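# Fit a rubber backing onto a pin and bin it

## Task

Seat a rubber backing on the pin's post, pushed fully or almost fully down, with its wider end facing the pin, then put the pin into the bin. Some backings are tight on the post and can halt partway if pushed only gently, so the push may need to be firmer.

## Robot and tools

Robot: two arms, left_arm with a five-finger left hand and right_arm with a right hand (mirror images). Base positions in the scene frame: left_arm (+0.071, +0.352, 0) m, right_arm (-0.069, -0.384, 0) m, each turned only slightly about z. A post is bolted to the floor behind the arms and a camera stand sits between them just behind the bases; avoid both.

Frames. Scene frame: origin at table-top height midway between the nominal bases, +z up, +x out over the table, left_arm on the +y side. Each arm's reported hand pose, velocities, Hand target and all offsets use that arm's own base frame. The hand point sits 0.05 m in front of the palm, near the index line, 0.15 m from the wrist flange along the fingers. Its +z runs along straight fingers, +y out of the palm, +x across the palm away from the thumb on the right hand but toward the thumb on the left. Straight fingers extend 0.06-0.07 m past the point and lie 0.06 m behind it along -y. A bracket on the little-finger side of the wrist can strike things, and with fingers level the wrist can hang well below the hand point and reach the table first.

The 28-number row (used by execute_actions and move). All values lie in [-1, 1]; both arms are always included. Order: left dx, dy, dz, rx, ry, rz, then left thumb_turn, thumb_bend, index, middle, ring, little, force_limit, speed; then the same fourteen for the right arm. Pose numbers are offsets, not poses: they count from that arm's Hand target at the start of the action or move, along that arm's base axes, with 1.0 = 0.6 m or 180 degrees; rx, ry, rz form one rotation vector turning about the Hand target position. Within one action every row counts from the same start, so rows are not cumulative, but repeating the call moves again. Six zeros mean no new pose request. Hand numbers are absolute settings: -1 open (thumb beside palm / straight) to +1 closed (thumb opposite fingers / curled). force_limit maps -1 to about 0 N and +1 to 10 N (15 N for the two thumb motors); speed rises from near zero at -1 to full at +0.48 and above. There is no 'unchanged' value: resend the last eight numbers you sent for that hand (or, if none yet, its hand_measured plus hand_force_limit and hand_speed). For gentle grips close at speed -0.94 or lower. With the thumb turned in front, the hand encloses objects about 0.035-0.065 m thick; thumb tip against the index pad can pinch light items.

Tools.
execute_actions: actions is a list of actions, each a table of up to 15 rows of 28 numbers, one row per 1/30 s step; a short table repeats its last row to step 15. cameras: list of names, ["all"], or []; images come by default only when actions is empty.
move: drives hand points in straight lines. target is one row or a list of up to 15 rows, all offsets from the same starting Hand targets. speed: m/s, 0.002 to 3.6, default 0.25 (turns capped at twice that in rad/s), one value or one per target. blend: corner rounding in m, default 0 (stop at each). stop_force: N, 3 to 120, ends an arm's path when its wrist sensor feels that much push against the motion; use slow speeds (about 0.005 m/s) for reliable touches; all targets then need identical hand numbers. zero: true by default, re-zeros the sensor before the move. blocking=false returns early (not allowed with stop_force). The result adds a move: line such as done, off_target, moving, held or fault, and limits=paced (pose clipped) or limits=held (steps withheld). A 10 s cap applies to the whole path.
wait: seconds 0 to 3600, lets the scene run with no new commands.
stop: brakes a running move.
zoom_image: camera (cam_high, cam_low, cam_left_wrist, cam_right_wrist) and region [x0, y0, x1, y1] pixels, at most 504 by 504, from that camera's latest image.
show_instructions: shows the reference images.
zero_wrist_force: arm = left_arm or right_arm.
finished_scene: ends the scene (scene 1), irreversible.

Results. end_effector_position (m), end_effector_quat_wxyz and velocities are in the base frame and may be off by a few cm. Hand target is the last commanded pose after clipping; the hand often rests short of it, and a later execute_actions call re-requests it. Per-step positions appear for execute_actions only. hand_measured, hand_stopped_by (moving, target, force, stalled, fault) and hand_load_n list six values in motor order; a dropped grip shows as load near 0. Wrist force/torque are in the end-effector axes, plus a peak line. Joint torques are whole drive outputs, not contact loads. Cameras: cam_high and cam_low 896x504, wrist cameras 672x504 fisheye.

Cautions. Orientation is clipped to 32 degrees from the measured one each step. Arms are stiff: commanding even slightly past a firm contact can trigger a fault stop (10 s) from wrist torque (about 17 N m limits) or from about 150 N of outside force; large joint deviations also fault. Keep the wrist away from its own first joint axis or the arm may swing. A clearance check holds commands that bring the arms too close, but fingers can still collide; pressing between arms can fail the scene. Long loads or stretched poses heat motors (warning at 70 °C, brake stop at 85 °C). Avoid drops, releasing moving parts, slams and hard hits; anything left off the table fails the task. Loose objects may get small random shoves.

Each tool is called after "Request:" as name([rows], argument=value, ...), one row to a line, values as JSON.

Reference images:

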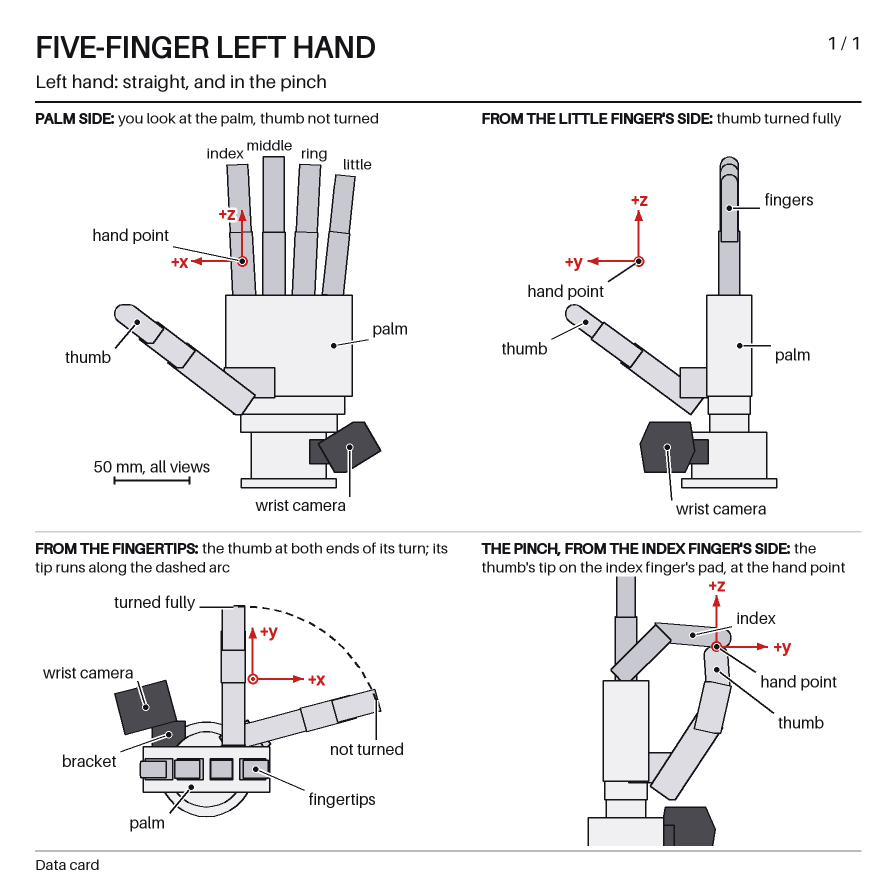

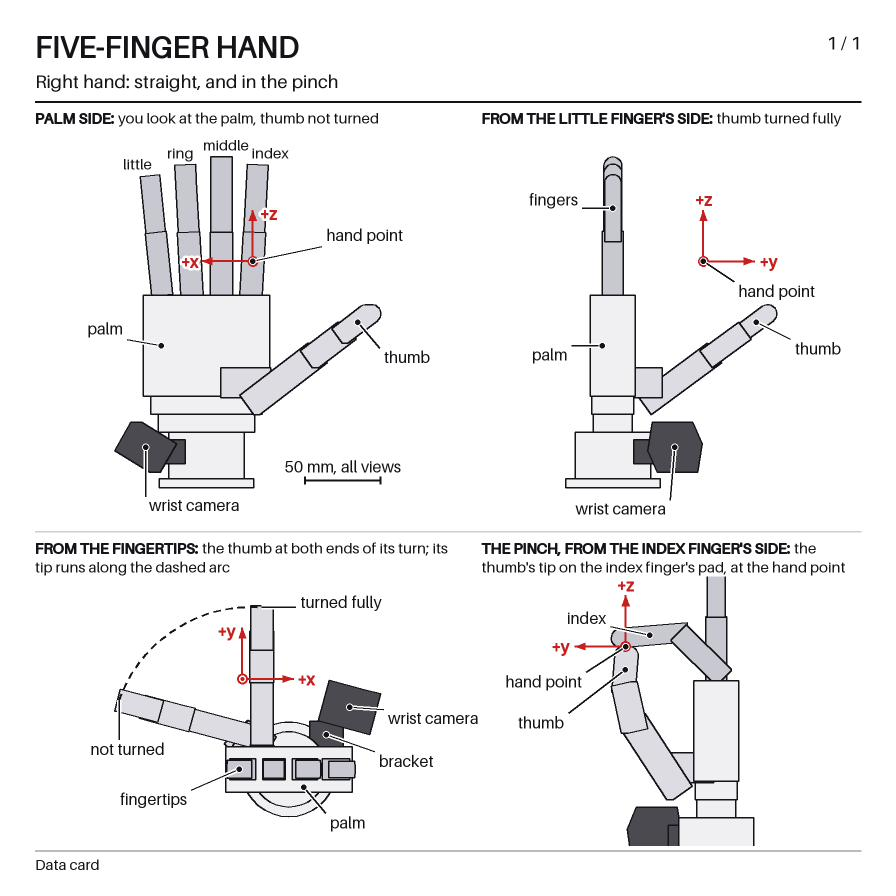

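## Session

Request:
execute_actions(actions=[])

Scene clock: 0.00 s.
left_arm: end_effector_position=(+0.7555, +0.0908, +0.1554) hand_measured=(-1.000, -1.000, -1.000, -1.000, -1.000, -1.000) hand_load_n=(+0.0, +0.0, +0.0, +0.0, +0.0, +0.0) hand_stopped_by=(target, target, target, target, target, target) hand_force_limit=0.00 hand_speed=-0.80 end_effector_quat_wxyz=(-0.322, +0.799, +0.415, +0.292) | right_arm: end_effector_position=(+0.3790, +0.0667, +0.1719) hand_measured=(-1.000, -1.000, -1.000, -1.000, -1.000, -1.000) hand_load_n=(+0.0, +0.0, +0.0, +0.0, +0.0, +0.0) hand_stopped_by=(target, target, target, target, target, target) hand_force_limit=0.00 hand_speed=-0.80 end_effector_quat_wxyz=(-0.172, +0.607, +0.637, +0.443)
Joint positions: left_arm=[3.216 -2.493 -0.845 2.157 -2.404 0.862] | right_arm=[-0.943 -1.367 2.367 1.245 0.778 -1.283]
Joint velocities: within noise
Joint torques (N m): no reading
Wrist force (N): no reading
Wrist torque (N m): no reading
Wrist force, peak (N): no reading
Hand target: left_arm +0.7555, +0.0908, +0.1554; -0.322, +0.799, +0.415, +0.292 | right_arm +0.3790, +0.0667, +0.1719; -0.172, +0.607, +0.637, +0.443

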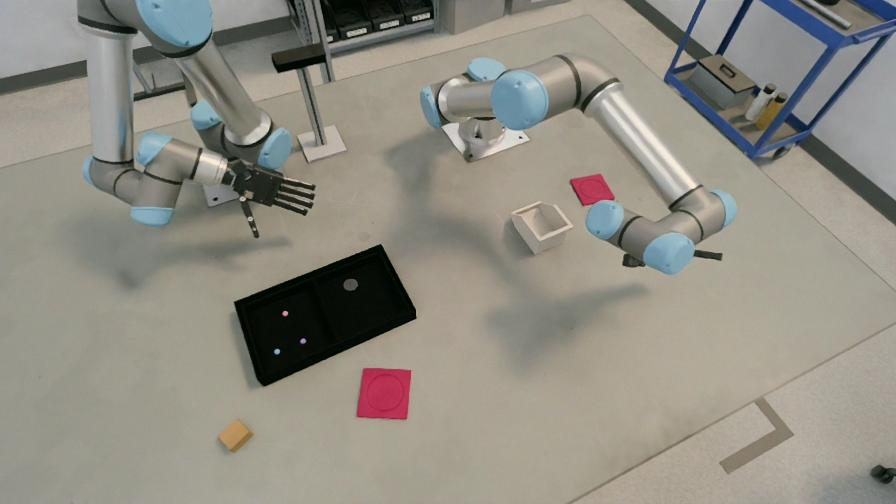

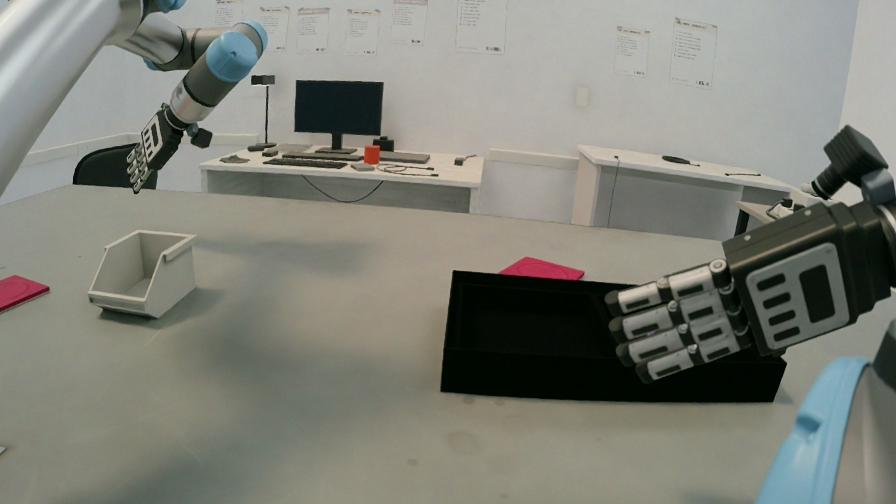

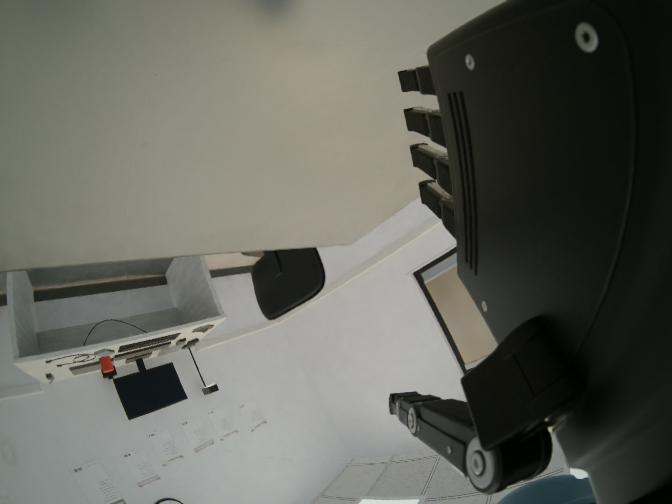

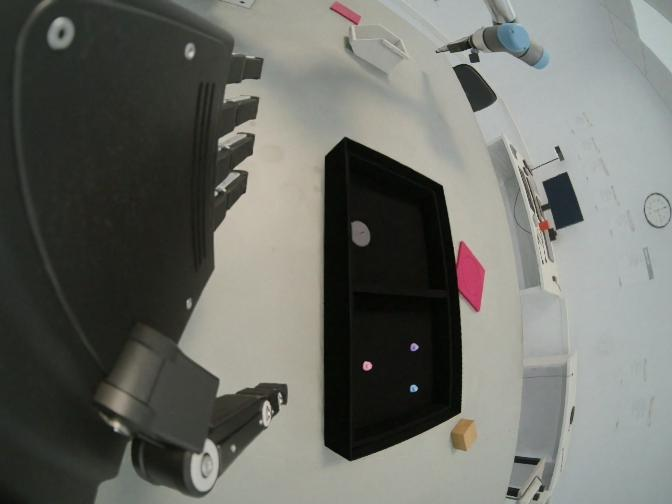

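Request:
zoom_image(camera="cam_high", region=[230, 240, 430, 390])

Request:
zoom_image(camera="cam_right_wrist", region=[310, 130, 490, 470])

Scaled by 2.520.

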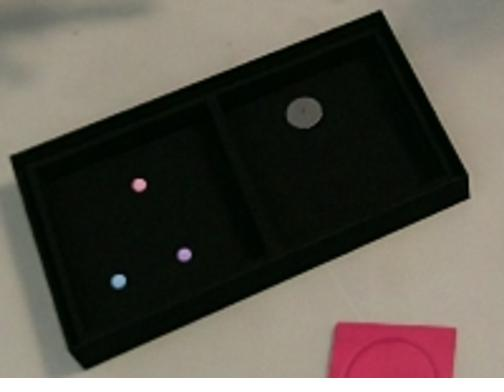

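Scaled by 1.482 from the camera's image (finer frame: 960x720).

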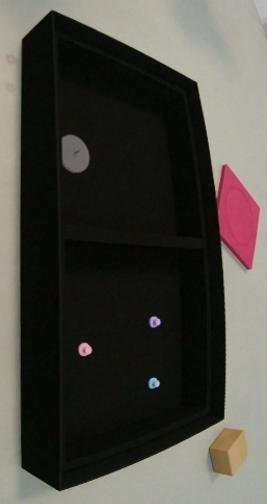

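Request:
move(target=[0,0,0,0,0,0,-1,-1,-1,-1,-1,-1,0,-0.8,0.1517,-0.2112,0.08,0.1136,0.4871,-0.3330,1,-0.5,0,1,1,1,0,0], speed=0.25, cameras=["all"])

Scene clock: 42.87 s.
left_arm: end_effector_position=(+0.7555, +0.0908, +0.1554) hand_measured=(-1.000, -1.000, -1.000, -1.000, -1.000, -1.000) hand_load_n=(-0.5, +0.0, +0.0, +0.0, +0.0, +0.0) hand_stopped_by=(target, target, target, target, target, target) hand_force_limit=0.00 hand_speed=-0.80 end_effector_quat_wxyz=(-0.322, +0.799, +0.415, +0.292) | right_arm: end_effector_position=(+0.4700, -0.0600, +0.2199) hand_measured=(+0.998, -0.500, -1.000, +1.000, +1.000, +1.000) hand_load_n=(+6.0, +2.5, +0.0, +0.0, +0.0, +0.0) hand_stopped_by=(target, target, fault, target, target, target) hand_force_limit=0.00 hand_speed=0.00 end_effector_quat_wxyz=(-0.413, +0.907, -0.079, +0.036)
Joint positions: left_arm=[3.216 -2.493 -0.845 2.157 -2.404 0.862] | right_arm=[-0.68 -1.015 1.387 1.707 0.85 0.869]
Joint torques (N m): left_arm=[2.05 58.65 18.75 -1.41 -1.07 -0.25] | right_arm=[11.75 -27.59 -26.25 5.44 0.65 1.71]
Wrist force (N): left_arm=[-0.1 -0.2 0.0] | right_arm=[0.5 3.0 0.4]
Wrist torque (N m): left_arm=[-0.03 0.02 0.00] | right_arm=[0.53 -0.05 0.09]
Wrist force, peak (N): left_arm=[-0.4 0.1 0.1] | right_arm=[1.1 3.4 0.3]
Hand target: left_arm +0.7555, +0.0908, +0.1554; -0.322, +0.799, +0.415, +0.292 | right_arm +0.4700, -0.0601, +0.2199; -0.413, +0.907, -0.079, +0.036
Off the commanded pose: left_arm 0.000 m, 0 deg | right_arm 0.000 m, 0 deg.
move: done

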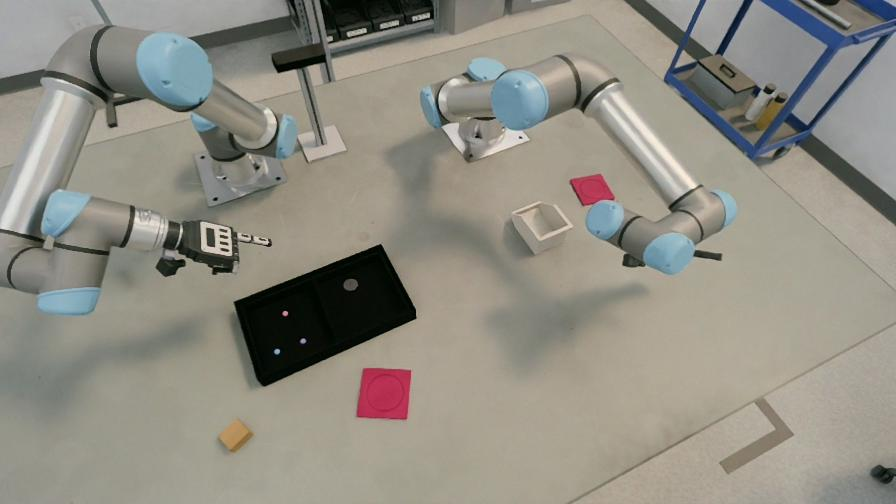

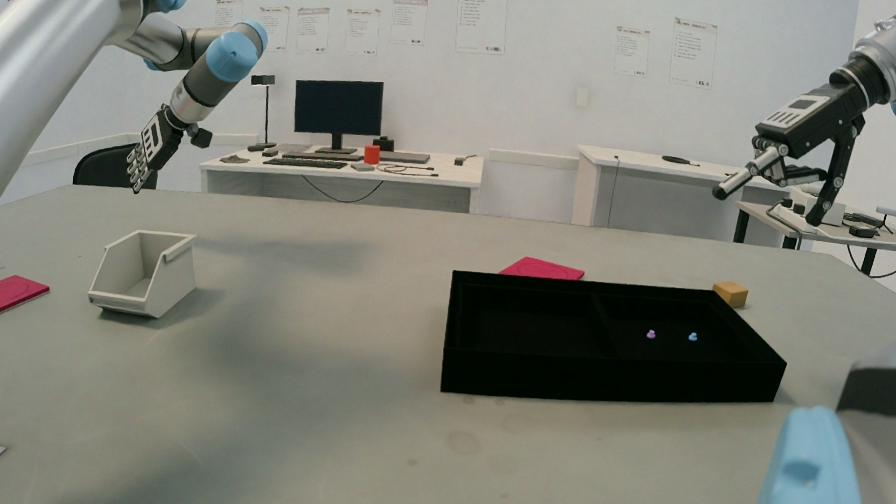

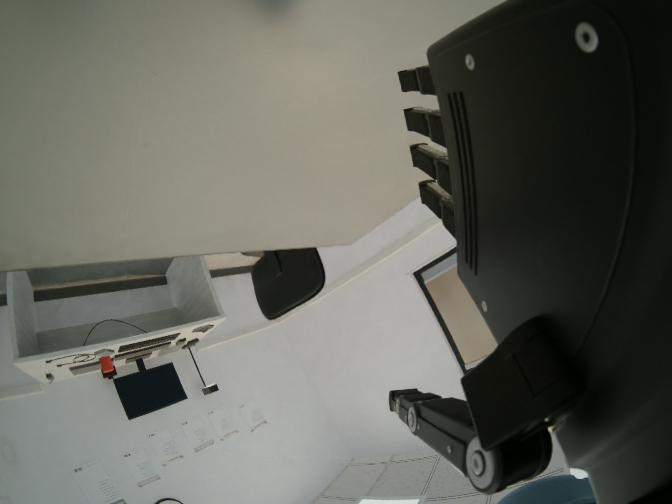

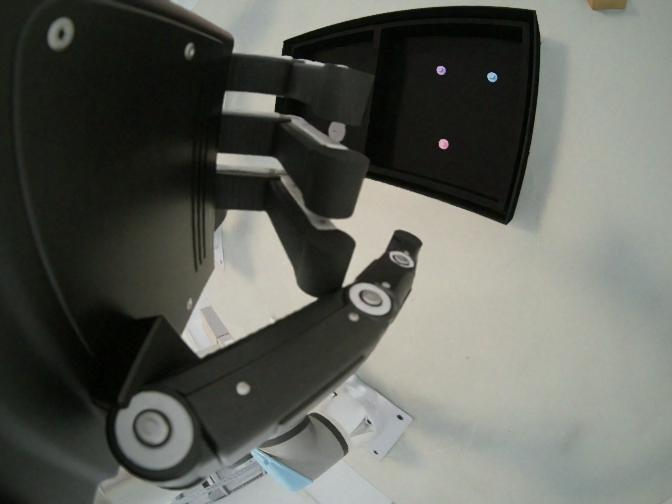

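Request:
execute_actions([
  [[0,0,0,0,0,0,-1,-1,-1,-1,-1,-1,0,-0.8,0,0,0,0,0,0,1,-0.5,-1,0.1,1,1,0,0]],
], cameras=["cam_right_wrist"])

Scene clock: 46.20 s.
left_arm: end_effector_position=(+0.7555, +0.0908, +0.1554) hand_measured=(-1.000, -1.000, -1.000, -1.000, -1.000, -1.000) hand_load_n=(+0.0, +0.0, +0.0, +0.0, +0.0, +0.0) hand_stopped_by=(target, target, target, target, target, target) hand_force_limit=0.00 hand_speed=-0.80 end_effector_quat_wxyz=(-0.322, +0.799, +0.415, +0.292) | right_arm: end_effector_position=(+0.4700, -0.0601, +0.2199) hand_measured=(+1.000, -0.500, -1.000, +0.100, +1.000, +1.000) hand_load_n=(+0.0, +0.0, +0.0, +0.0, +0.0, +0.0) hand_stopped_by=(target, target, fault, target, target, target) hand_force_limit=0.00 hand_speed=0.00 end_effector_quat_wxyz=(-0.413, +0.907, -0.079, +0.036)
Joint positions: left_arm=[3.216 -2.493 -0.845 2.157 -2.404 0.862] | right_arm=[-0.68 -1.015 1.387 1.707 0.85 0.87]
Joint torques (N m): left_arm=[1.89 59.08 17.28 -1.4 -1.06 -0.51] | right_arm=[11.97 -28.08 -25.53 5.11 0.51 1.7]
Wrist force (N): left_arm=[-0.2 -0.1 0.1] | right_arm=[0.6 3.3 0.6]
Wrist torque (N m): left_arm=[-0.02 0.05 -0.01] | right_arm=[0.56 -0.07 0.12]
Wrist force, peak (N): left_arm=[-0.4 -0.2 0.0] | right_arm=[0.6 3.7 0.4]
Hand target: left_arm +0.7555, +0.0908, +0.1554; -0.322, +0.799, +0.415, +0.292 | right_arm +0.4700, -0.0601, +0.2199; -0.413, +0.907, -0.079, +0.036
Off the commanded pose: left_arm 0.000 m, 0 deg | right_arm 0.000 m, 0 deg.
Step readings (end_effector_position of left_arm | right_arm):
0: (+0.7555, +0.0908, +0.1554) | (+0.4700, -0.0601, +0.2199)
1: (+0.7555, +0.0908, +0.1554) | (+0.4700, -0.0601, +0.2199)
2: (+0.7555, +0.0908, +0.1554) | (+0.4700, -0.0601, +0.2199)
4: (+0.7555, +0.0908, +0.1554) | (+0.4700, -0.0601, +0.2199)
8: (+0.7555, +0.0908, +0.1554) | (+0.4700, -0.0601, +0.2199)
15: (+0.7555, +0.0908, +0.1554) | (+0.4700, -0.0601, +0.2199)

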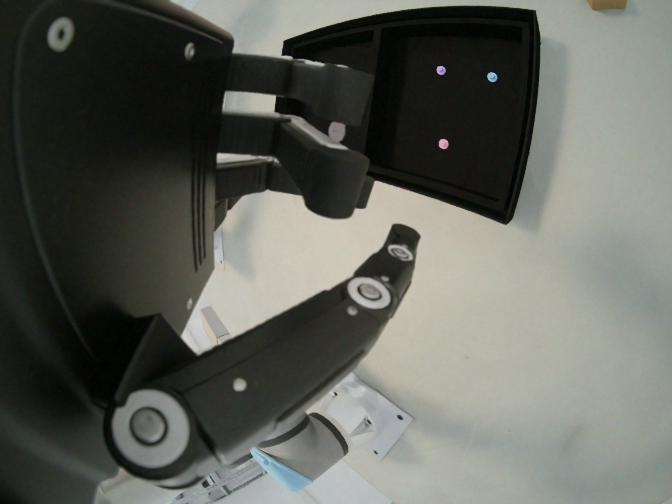

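Request:
execute_actions([
  [[0,0,0,0,0,0,-1,-1,-1,-1,-1,-1,0,-0.8,0,0,0,0,0,0,1,-0.5,-1,0.1,-1,-1,0,0]],
  [[0,0,0,0,0,0,-1,-1,-1,-1,-1,-1,0,-0.8,0,0,0,0,0,0,1,-0.5,-1,0.1,-1,-1,0,0]],
], cameras=["cam_right_wrist"])

Request:
zoom_image(camera="cam_right_wrist", region=[400, 0, 560, 200])

Scene clock: 49.73 s.
left_arm: end_effector_position=(+0.7555, +0.0908, +0.1554) hand_measured=(-1.000, -1.000, -1.000, -1.000, -1.000, -1.000) hand_load_n=(+0.0, +0.0, +0.0, +0.0, +0.0, +0.0) hand_stopped_by=(target, target, target, target, target, target) hand_force_limit=0.00 hand_speed=-0.80 end_effector_quat_wxyz=(-0.322, +0.799, +0.415, +0.292) | right_arm: end_effector_position=(+0.4700, -0.0601, +0.2199) hand_measured=(+1.000, -0.500, -1.000, +0.100, -1.000, -1.000) hand_load_n=(+0.0, +0.0, +0.0, +0.0, +0.0, -0.5) hand_stopped_by=(target, target, fault, target, target, target) hand_force_limit=0.00 hand_speed=0.00 end_effector_quat_wxyz=(-0.413, +0.907, -0.079, +0.036)
Joint positions: left_arm=[3.216 -2.493 -0.845 2.157 -2.404 0.862] | right_arm=[-0.68 -1.015 1.387 1.707 0.85 0.87]
Joint torques (N m): left_arm=[1.51 59.24 18.19 -1.23 -1.02 -0.45] | right_arm=[10.65 -27.93 -25.32 3.6 -0.58 1.6]
Wrist force (N): left_arm=[-0.1 -0.2 0.2] | right_arm=[0.6 3.3 0.7]
Wrist torque (N m): left_arm=[-0.04 0.02 0.00] | right_arm=[0.54 -0.08 0.12]
Wrist force, peak (N): left_arm=[-0.2 0.0 0.4] | right_arm=[0.6 3.6 0.8]
Hand target: left_arm +0.7555, +0.0908, +0.1554; -0.322, +0.799, +0.415, +0.292 | right_arm +0.4700, -0.0601, +0.2199; -0.413, +0.907, -0.079, +0.036
Off the commanded pose: left_arm 0.000 m, 0 deg | right_arm 0.000 m, 0 deg.
Step readings (end_effector_position of left_arm | right_arm):
0: (+0.7555, +0.0908, +0.1554) | (+0.4700, -0.0601, +0.2199)
1: (+0.7555, +0.0908, +0.1554) | (+0.4700, -0.0601, +0.2199)
2: (+0.7555, +0.0908, +0.1554) | (+0.4700, -0.0601, +0.2199)
4: (+0.7555, +0.0908, +0.1554) | (+0.4700, -0.0601, +0.2199)
8: (+0.7555, +0.0908, +0.1554) | (+0.4700, -0.0601, +0.2199)
15: (+0.7555, +0.0908, +0.1554) | (+0.4700, -0.0601, +0.2199)
16: (+0.7555, +0.0908, +0.1554) | (+0.4700, -0.0601, +0.2199)
17: (+0.7555, +0.0908, +0.1554) | (+0.4700, -0.0601, +0.2199)
19: (+0.7555, +0.0908, +0.1554) | (+0.4700, -0.0601, +0.2199)
23: (+0.7555, +0.0908, +0.1554) | (+0.4700, -0.0601, +0.2199)
30: (+0.7555, +0.0908, +0.1554) | (+0.4700, -0.0601, +0.2199)

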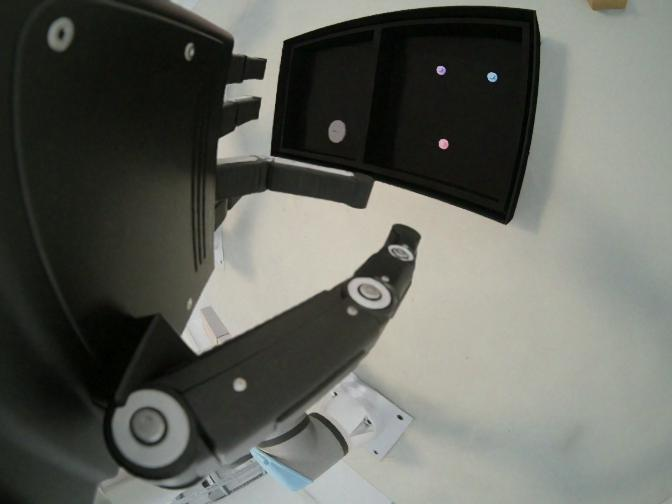

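Scaled by 2.520 from the camera's image (finer frame: 960x720).

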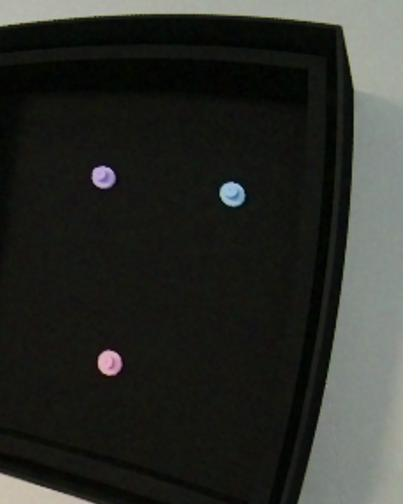

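Request:
move(target=[0,0,0,0,0,0,-1,-1,-1,-1,-1,-1,0,-0.8,0.0433,0.0585,-0.1667,0,0,-0.3278,1,-0.5,-1,0.1,-1,-1,0,0], speed=0.25, cameras=["cam_high","cam_right_wrist"])

Scene clock: 61.13 s.
left_arm: end_effector_position=(+0.7555, +0.0908, +0.1554) hand_measured=(-1.000, -1.000, -1.000, -1.000, -1.000, -1.000) hand_load_n=(+0.0, +0.0, +0.0, +0.0, +0.0, +0.0) hand_stopped_by=(target, target, target, target, target, target) hand_force_limit=0.00 hand_speed=-0.80 end_effector_quat_wxyz=(-0.322, +0.799, +0.415, +0.292) | right_arm: end_effector_position=(+0.4960, -0.0250, +0.1199) hand_measured=(+1.000, -0.500, -1.000, +0.100, -1.000, -1.000) hand_load_n=(+0.0, +0.0, +0.0, +0.0, +0.0, +0.0) hand_stopped_by=(target, target, fault, target, target, target) hand_force_limit=0.00 hand_speed=0.00 end_effector_quat_wxyz=(-0.342, +0.750, -0.515, +0.235)
Joint positions: left_arm=[3.216 -2.493 -0.845 2.157 -2.404 0.862] | right_arm=[-0.639 -1.327 1.842 0.504 0.88 2.339]
Joint torques (N m): left_arm=[1.21 58.89 17.84 -1.08 -1.02 -0.56] | right_arm=[11.77 -40.53 -3.39 -0.76 0.75 1.69]
Wrist force (N): left_arm=[-0.1 -0.1 0.1] | right_arm=[0.2 3.3 0.6]
Wrist torque (N m): left_arm=[-0.02 0.02 0.00] | right_arm=[0.55 0.00 0.09]
Wrist force, peak (N): left_arm=[-0.1 0.0 0.4] | right_arm=[0.0 3.7 0.6]
Hand target: left_arm +0.7555, +0.0908, +0.1554; -0.322, +0.799, +0.415, +0.292 | right_arm +0.4960, -0.0250, +0.1199; -0.342, +0.750, -0.515, +0.235
Off the commanded pose: left_arm 0.000 m, 0 deg | right_arm 0.000 m, 0 deg.
move: done

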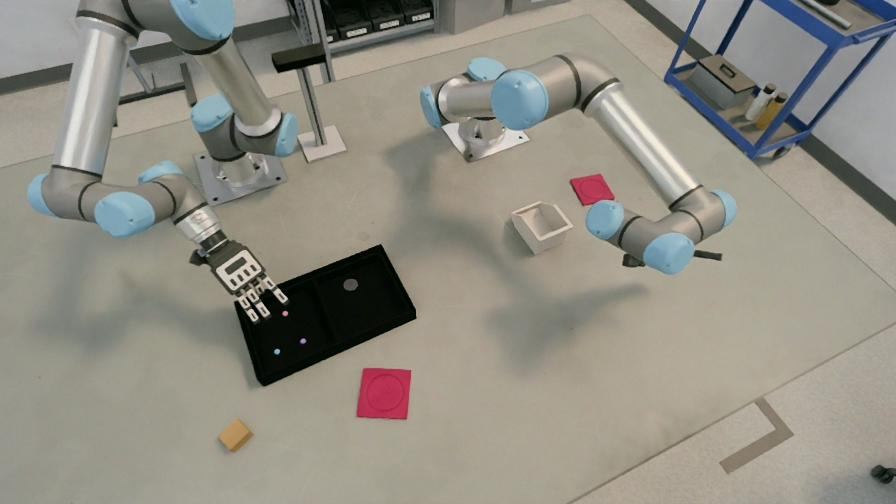

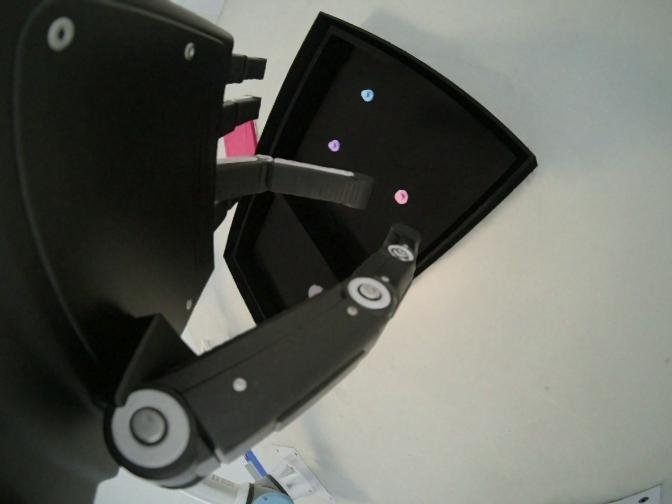

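Request:
zoom_image(camera="cam_right_wrist", region=[300, 130, 480, 300])

Request:
zoom_image(camera="cam_high", region=[220, 240, 370, 390])

Scaled by 2.800 from the camera's image (finer frame: 960x720).

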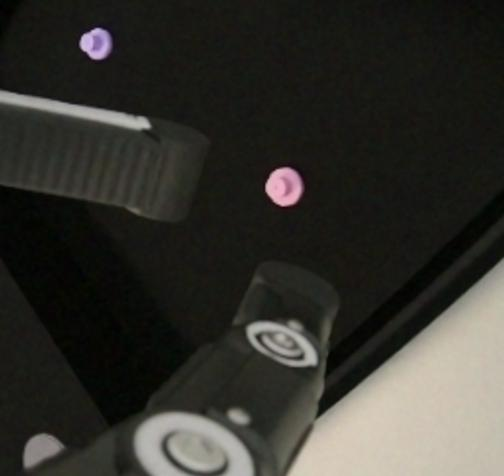

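Scaled by 3.360.

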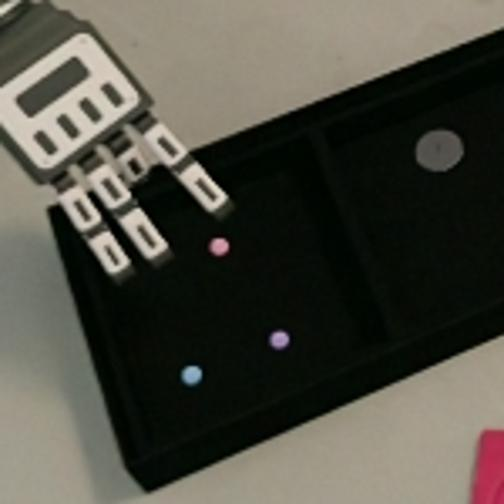

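Request:
move(target=[0,0,0,0,0,0,-1,-1,-1,-1,-1,-1,0,-0.8,0.0583,0.0367,-0.09,0,0,0,1,-0.5,-1,0.1,-1,-1,0,0], speed=0.15, cameras=["all"])

Request:
zoom_image(camera="cam_right_wrist", region=[300, 130, 480, 300])

Request:
zoom_image(camera="cam_high", region=[220, 240, 370, 390])

Scene clock: 93.13 s.
left_arm: end_effector_position=(+0.7555, +0.0908, +0.1554) hand_measured=(-1.000, -1.000, -1.000, -1.000, -1.000, -1.000) hand_load_n=(+0.0, +0.0, +0.0, +0.0, +0.0, +0.0) hand_stopped_by=(target, target, target, target, target, target) hand_force_limit=0.00 hand_speed=-0.80 end_effector_quat_wxyz=(-0.322, +0.799, +0.415, +0.292) | right_arm: end_effector_position=(+0.5309, -0.0030, +0.0659) hand_measured=(+1.000, -0.500, -1.000, +0.100, -1.000, -1.000) hand_load_n=(+0.0, +0.0, +0.0, +0.0, +0.0, +0.0) hand_stopped_by=(target, target, fault, target, target, target) hand_force_limit=0.00 hand_speed=0.00 end_effector_quat_wxyz=(-0.342, +0.750, -0.515, +0.235)
Joint positions: left_arm=[3.216 -2.493 -0.845 2.157 -2.404 0.862] | right_arm=[-0.539 -1.209 1.825 0.337 0.935 2.445]
Joint torques (N m): left_arm=[1.59 58.86 18.87 -0.93 -1.25 -0.66] | right_arm=[10.85 -17.83 -24.97 -0.57 0.89 1.7]
Wrist force (N): left_arm=[-0.3 -0.1 0.1] | right_arm=[0.1 3.6 0.5]
Wrist torque (N m): left_arm=[-0.02 0.04 -0.01] | right_arm=[0.59 0.03 0.11]
Wrist force, peak (N): left_arm=[-0.3 0.0 0.3] | right_arm=[0.0 3.8 1.6]
Hand target: left_arm +0.7555, +0.0908, +0.1554; -0.322, +0.799, +0.415, +0.292 | right_arm +0.5310, -0.0029, +0.0659; -0.342, +0.750, -0.515, +0.235
Off the commanded pose: left_arm 0.000 m, 0 deg | right_arm 0.000 m, 0 deg.
move: done

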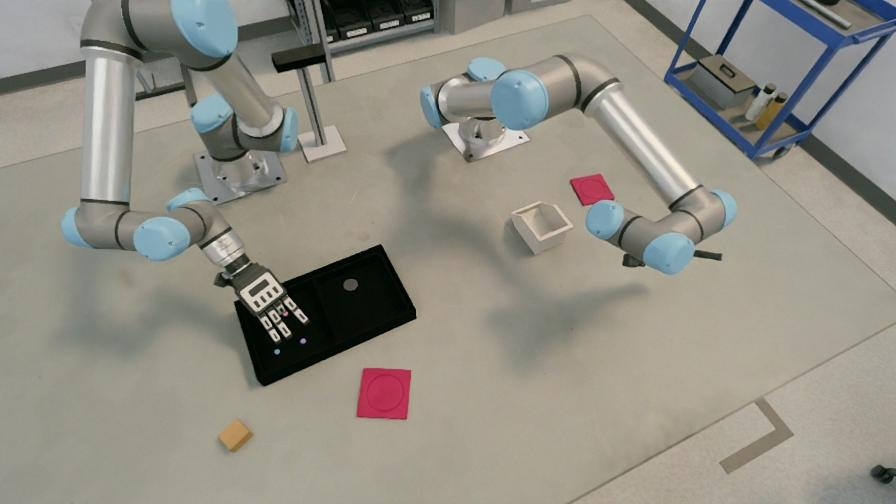

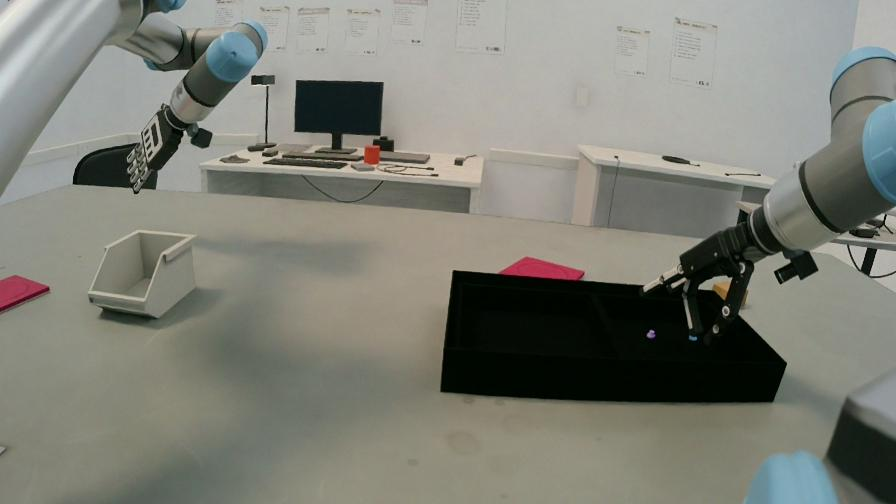

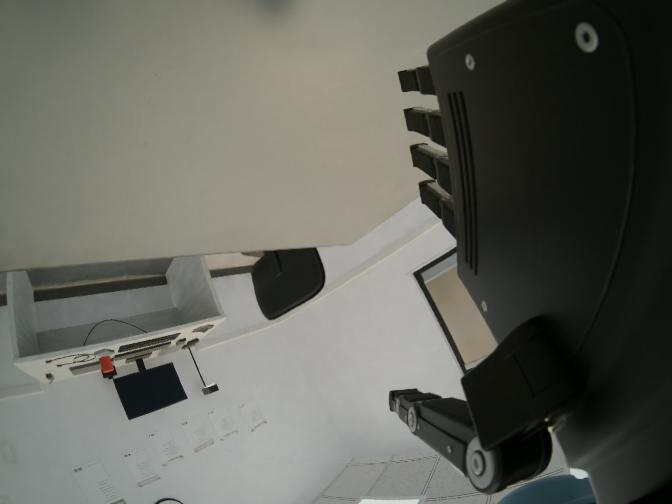

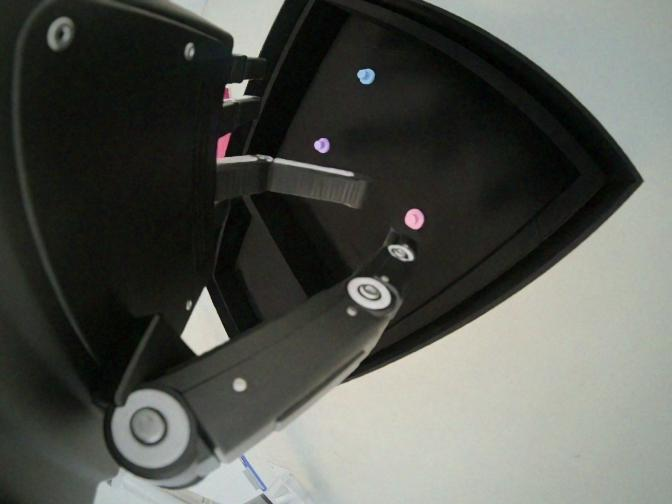

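Scaled by 2.800 from the camera's image (finer frame: 960x720).

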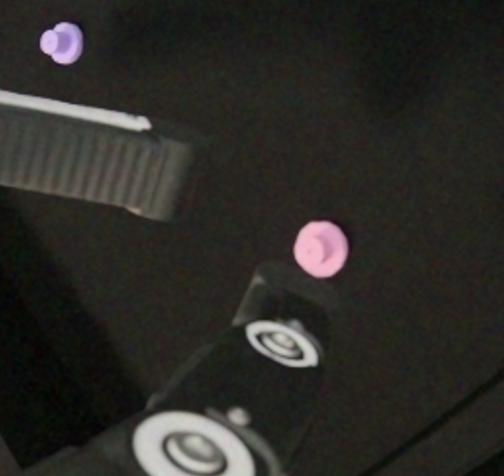

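Scaled by 3.360.

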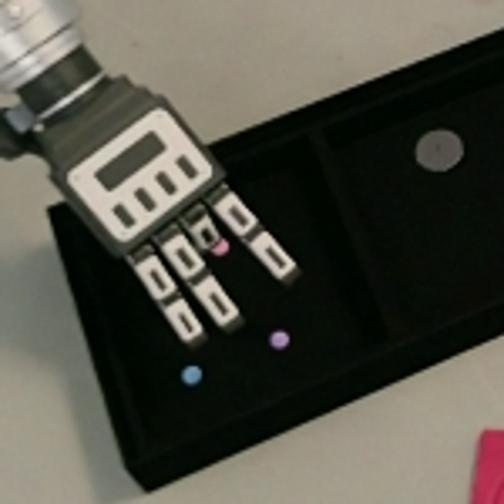

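Request:
move(target=[0,0,0,0,0,0,-1,-1,-1,-1,-1,-1,0,-0.8,0,0,-0.0417,0,0,0,1,-0.5,-1,0.1,-1,-1,0,0], speed=0.1, cameras=["cam_low","cam_right_wrist"])

Request:
zoom_image(camera="cam_right_wrist", region=[300, 130, 480, 300])

Request:
zoom_image(camera="cam_low", region=[600, 240, 800, 400])

Scene clock: 95.73 s.
left_arm: end_effector_position=(+0.7555, +0.0908, +0.1554) hand_measured=(-1.000, -1.000, -1.000, -1.000, -1.000, -1.000) hand_load_n=(+0.0, +0.0, +0.0, +0.0, +0.0, +0.0) hand_stopped_by=(target, target, target, target, target, target) hand_force_limit=0.00 hand_speed=-0.80 end_effector_quat_wxyz=(-0.322, +0.799, +0.415, +0.292) | right_arm: end_effector_position=(+0.5310, -0.0029, +0.0409) hand_measured=(+1.000, -0.500, -1.000, +0.100, -1.000, -1.000) hand_load_n=(+0.0, +0.0, +0.0, +0.0, +0.0, +0.0) hand_stopped_by=(target, target, fault, target, target, target) hand_force_limit=0.00 hand_speed=0.00 end_effector_quat_wxyz=(-0.342, +0.750, -0.515, +0.235)
Joint positions: left_arm=[3.216 -2.493 -0.845 2.157 -2.404 0.862] | right_arm=[-0.538 -1.172 1.85 0.276 0.935 2.446]
Joint torques (N m): left_arm=[2.42 58.57 17.96 -0.96 -1.03 -0.78] | right_arm=[-4.24 -19.76 -2.37 -0.85 -0.59 1.67]
Wrist force (N): left_arm=[-0.2 -0.2 0.1] | right_arm=[-0.1 3.1 0.5]
Wrist torque (N m): left_arm=[-0.05 0.03 0.00] | right_arm=[0.52 0.05 0.08]
Wrist force, peak (N): left_arm=[-0.4 0.0 0.1] | right_arm=[0.0 4.0 0.7]
Hand target: left_arm +0.7555, +0.0908, +0.1554; -0.322, +0.799, +0.415, +0.292 | right_arm +0.5310, -0.0029, +0.0408; -0.342, +0.750, -0.515, +0.235
Off the commanded pose: left_arm 0.000 m, 0 deg | right_arm 0.000 m, 0 deg.
move: done

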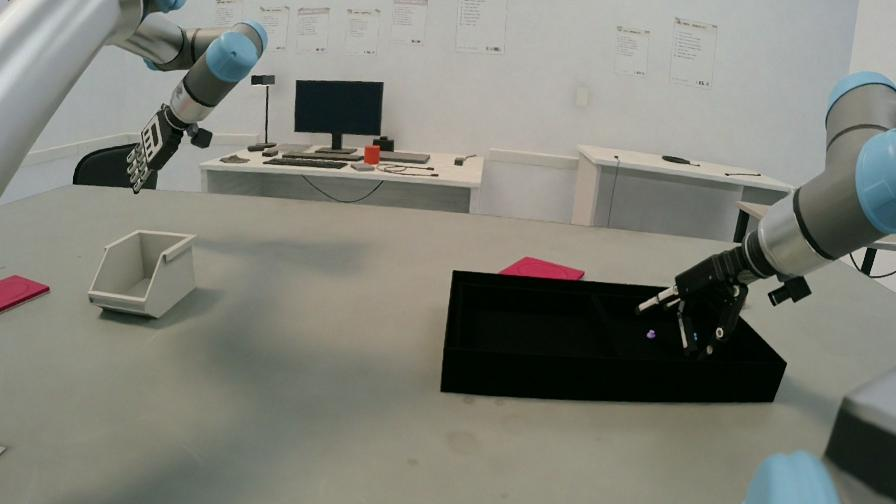

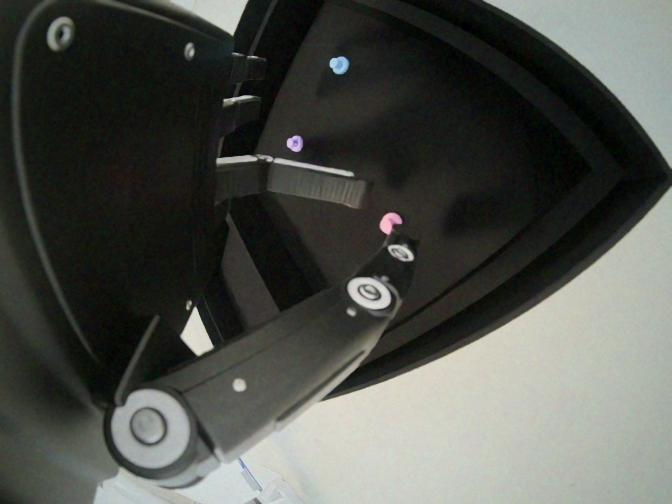

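Scaled by 2.800 from the camera's image (finer frame: 960x720).

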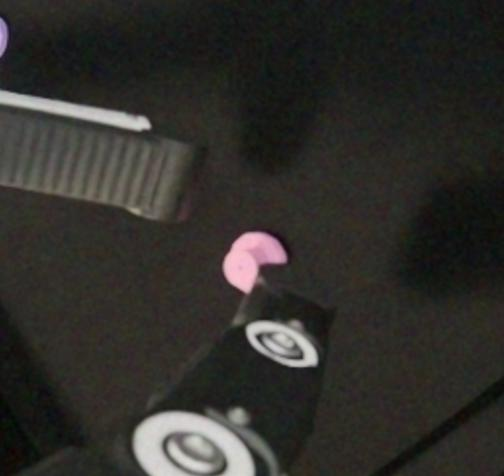

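Scaled by 2.520.

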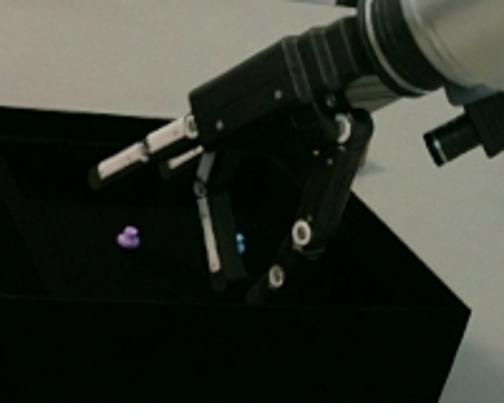

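Request:
move(target=[0,0,0,0,0,0,-1,-1,-1,-1,-1,-1,0,-0.8,0.0033,0.0167,-0.02,0,0,0,1,-0.5,-1,0.1,-1,-1,0,0], speed=0.1, cameras=["cam_right_wrist"])

Request:
zoom_image(camera="cam_right_wrist", region=[300, 130, 480, 300])

Scene clock: 100.43 s.
left_arm: end_effector_position=(+0.7555, +0.0908, +0.1554) hand_measured=(-1.000, -1.000, -1.000, -1.000, -1.000, -1.000) hand_load_n=(+0.0, +0.0, +0.0, +0.0, +0.0, +0.0) hand_stopped_by=(target, target, target, target, target, target) hand_force_limit=0.00 hand_speed=-0.80 end_effector_quat_wxyz=(-0.322, +0.799, +0.415, +0.292) | right_arm: end_effector_position=(+0.5330, +0.0071, +0.0289) hand_measured=(+1.000, -0.500, -1.000, +0.100, -1.000, -1.000) hand_load_n=(+0.0, +0.0, +0.0, +0.0, +0.0, +0.0) hand_stopped_by=(target, target, fault, target, target, target) hand_force_limit=0.00 hand_speed=0.00 end_effector_quat_wxyz=(-0.342, +0.750, -0.515, +0.235)
Joint positions: left_arm=[3.216 -2.493 -0.845 2.157 -2.404 0.862] | right_arm=[-0.514 -1.157 1.862 0.234 0.95 2.47]
Joint torques (N m): left_arm=[2.14 59.42 18.47 -0.94 -1.15 -0.73] | right_arm=[12.36 -19.9 -1.86 -0.61 0.89 1.86]
Wrist force (N): left_arm=[-0.4 0.0 0.1] | right_arm=[0.0 3.0 0.9]
Wrist torque (N m): left_arm=[0.00 0.06 -0.02] | right_arm=[0.47 0.02 0.08]
Wrist force, peak (N): left_arm=[-0.4 -0.2 0.2] | right_arm=[0.3 3.7 0.6]
Hand target: left_arm +0.7555, +0.0908, +0.1554; -0.322, +0.799, +0.415, +0.292 | right_arm +0.5330, +0.0071, +0.0288; -0.342, +0.750, -0.515, +0.235
Off the commanded pose: left_arm 0.000 m, 0 deg | right_arm 0.000 m, 0 deg.
move: done

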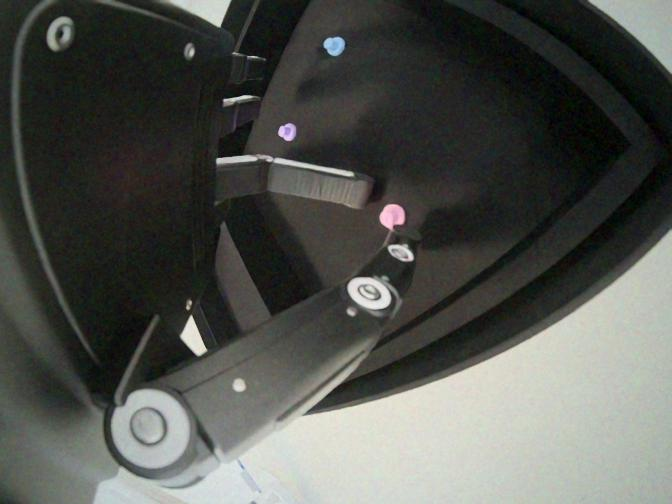

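Scaled by 2.800 from the camera's image (finer frame: 960x720).

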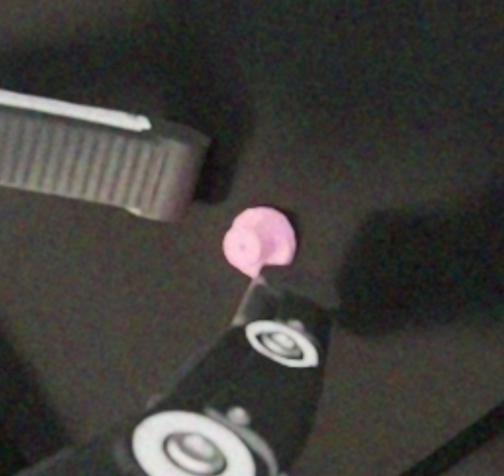

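Request:
move(target=[0,0,0,0,0,0,-1,-1,-1,-1,-1,-1,0,-0.8,0.0017,0.005,-0.015,0,0,0,1,-0.5,-1,0.1,-1,-1,0,0], speed=0.03, stop_force=4, cameras=["cam_low","cam_right_wrist"])

Request:
zoom_image(camera="cam_right_wrist", region=[320, 150, 460, 270])

Scene clock: 102.87 s.
left_arm: end_effector_position=(+0.7555, +0.0908, +0.1554) hand_measured=(-1.000, -1.000, -1.000, -1.000, -1.000, -1.000) hand_load_n=(+0.0, +0.0, +0.0, +0.0, +0.0, +0.0) hand_stopped_by=(target, target, target, target, target, target) hand_force_limit=0.00 hand_speed=-0.80 end_effector_quat_wxyz=(-0.322, +0.799, +0.415, +0.292) | right_arm: end_effector_position=(+0.5332, +0.0077, +0.0270) hand_measured=(+1.000, -0.500, -1.000, +0.100, -1.000, -1.000) hand_load_n=(+0.0, +0.0, +0.0, +0.0, +0.0, +0.0) hand_stopped_by=(target, target, fault, target, target, target) hand_force_limit=0.00 hand_speed=0.00 end_effector_quat_wxyz=(-0.342, +0.750, -0.515, +0.235)
Joint positions: left_arm=[3.216 -2.493 -0.845 2.157 -2.404 0.862] | right_arm=[-0.512 -1.154 1.863 0.228 0.951 2.472]
Joint torques (N m): left_arm=[1.79 59.06 18.55 -0.87 -0.83 -0.74] | right_arm=[-9.22 -45.43 -24.12 3.83 -2.1 -0.84]
Wrist force (N): left_arm=[0.1 0.1 0.1] | right_arm=[0.2 3.3 0.9]
Wrist torque (N m): left_arm=[0.01 -0.01 0.00] | right_arm=[0.51 0.01 0.10]
Wrist force, peak (N): left_arm=[-0.4 -0.1 0.1] | right_arm=[0.7 -5.9 -1.3]
Hand target: left_arm +0.7555, +0.0908, +0.1554; -0.322, +0.799, +0.415, +0.292 | right_arm +0.5332, +0.0077, +0.0270; -0.342, +0.750, -0.515, +0.235 (not the last commanded pose)
Off the commanded pose: left_arm 0.000 m, 0 deg | right_arm 0.008 m, 0 deg.
move: contact (right_arm)

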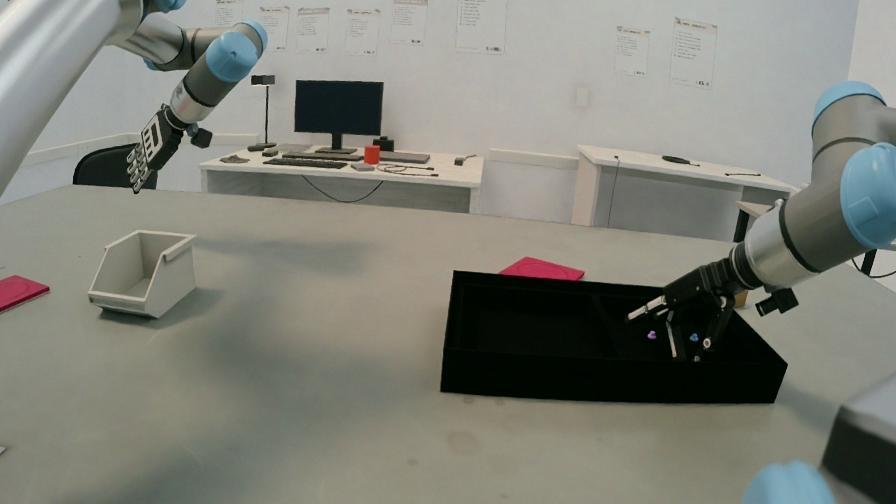

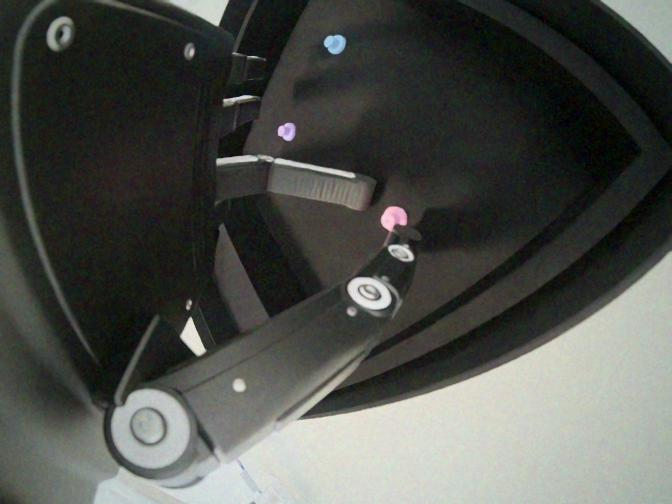

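Scaled by 3.600 from the camera's image (finer frame: 960x720).

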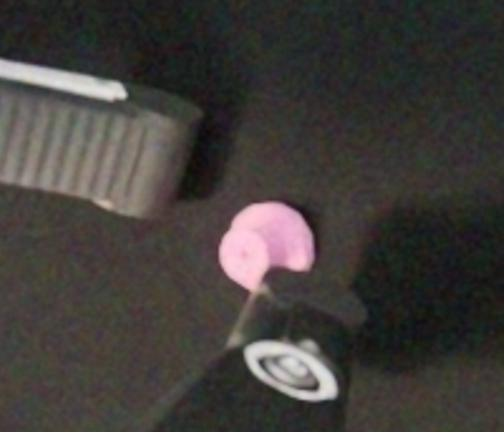

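Request:
zoom_image(camera="cam_low", region=[610, 270, 750, 380])

Scaled by 3.600.

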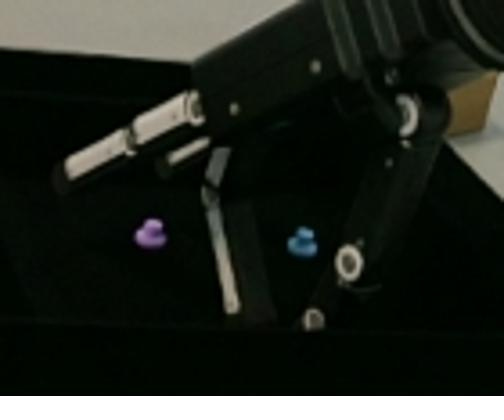

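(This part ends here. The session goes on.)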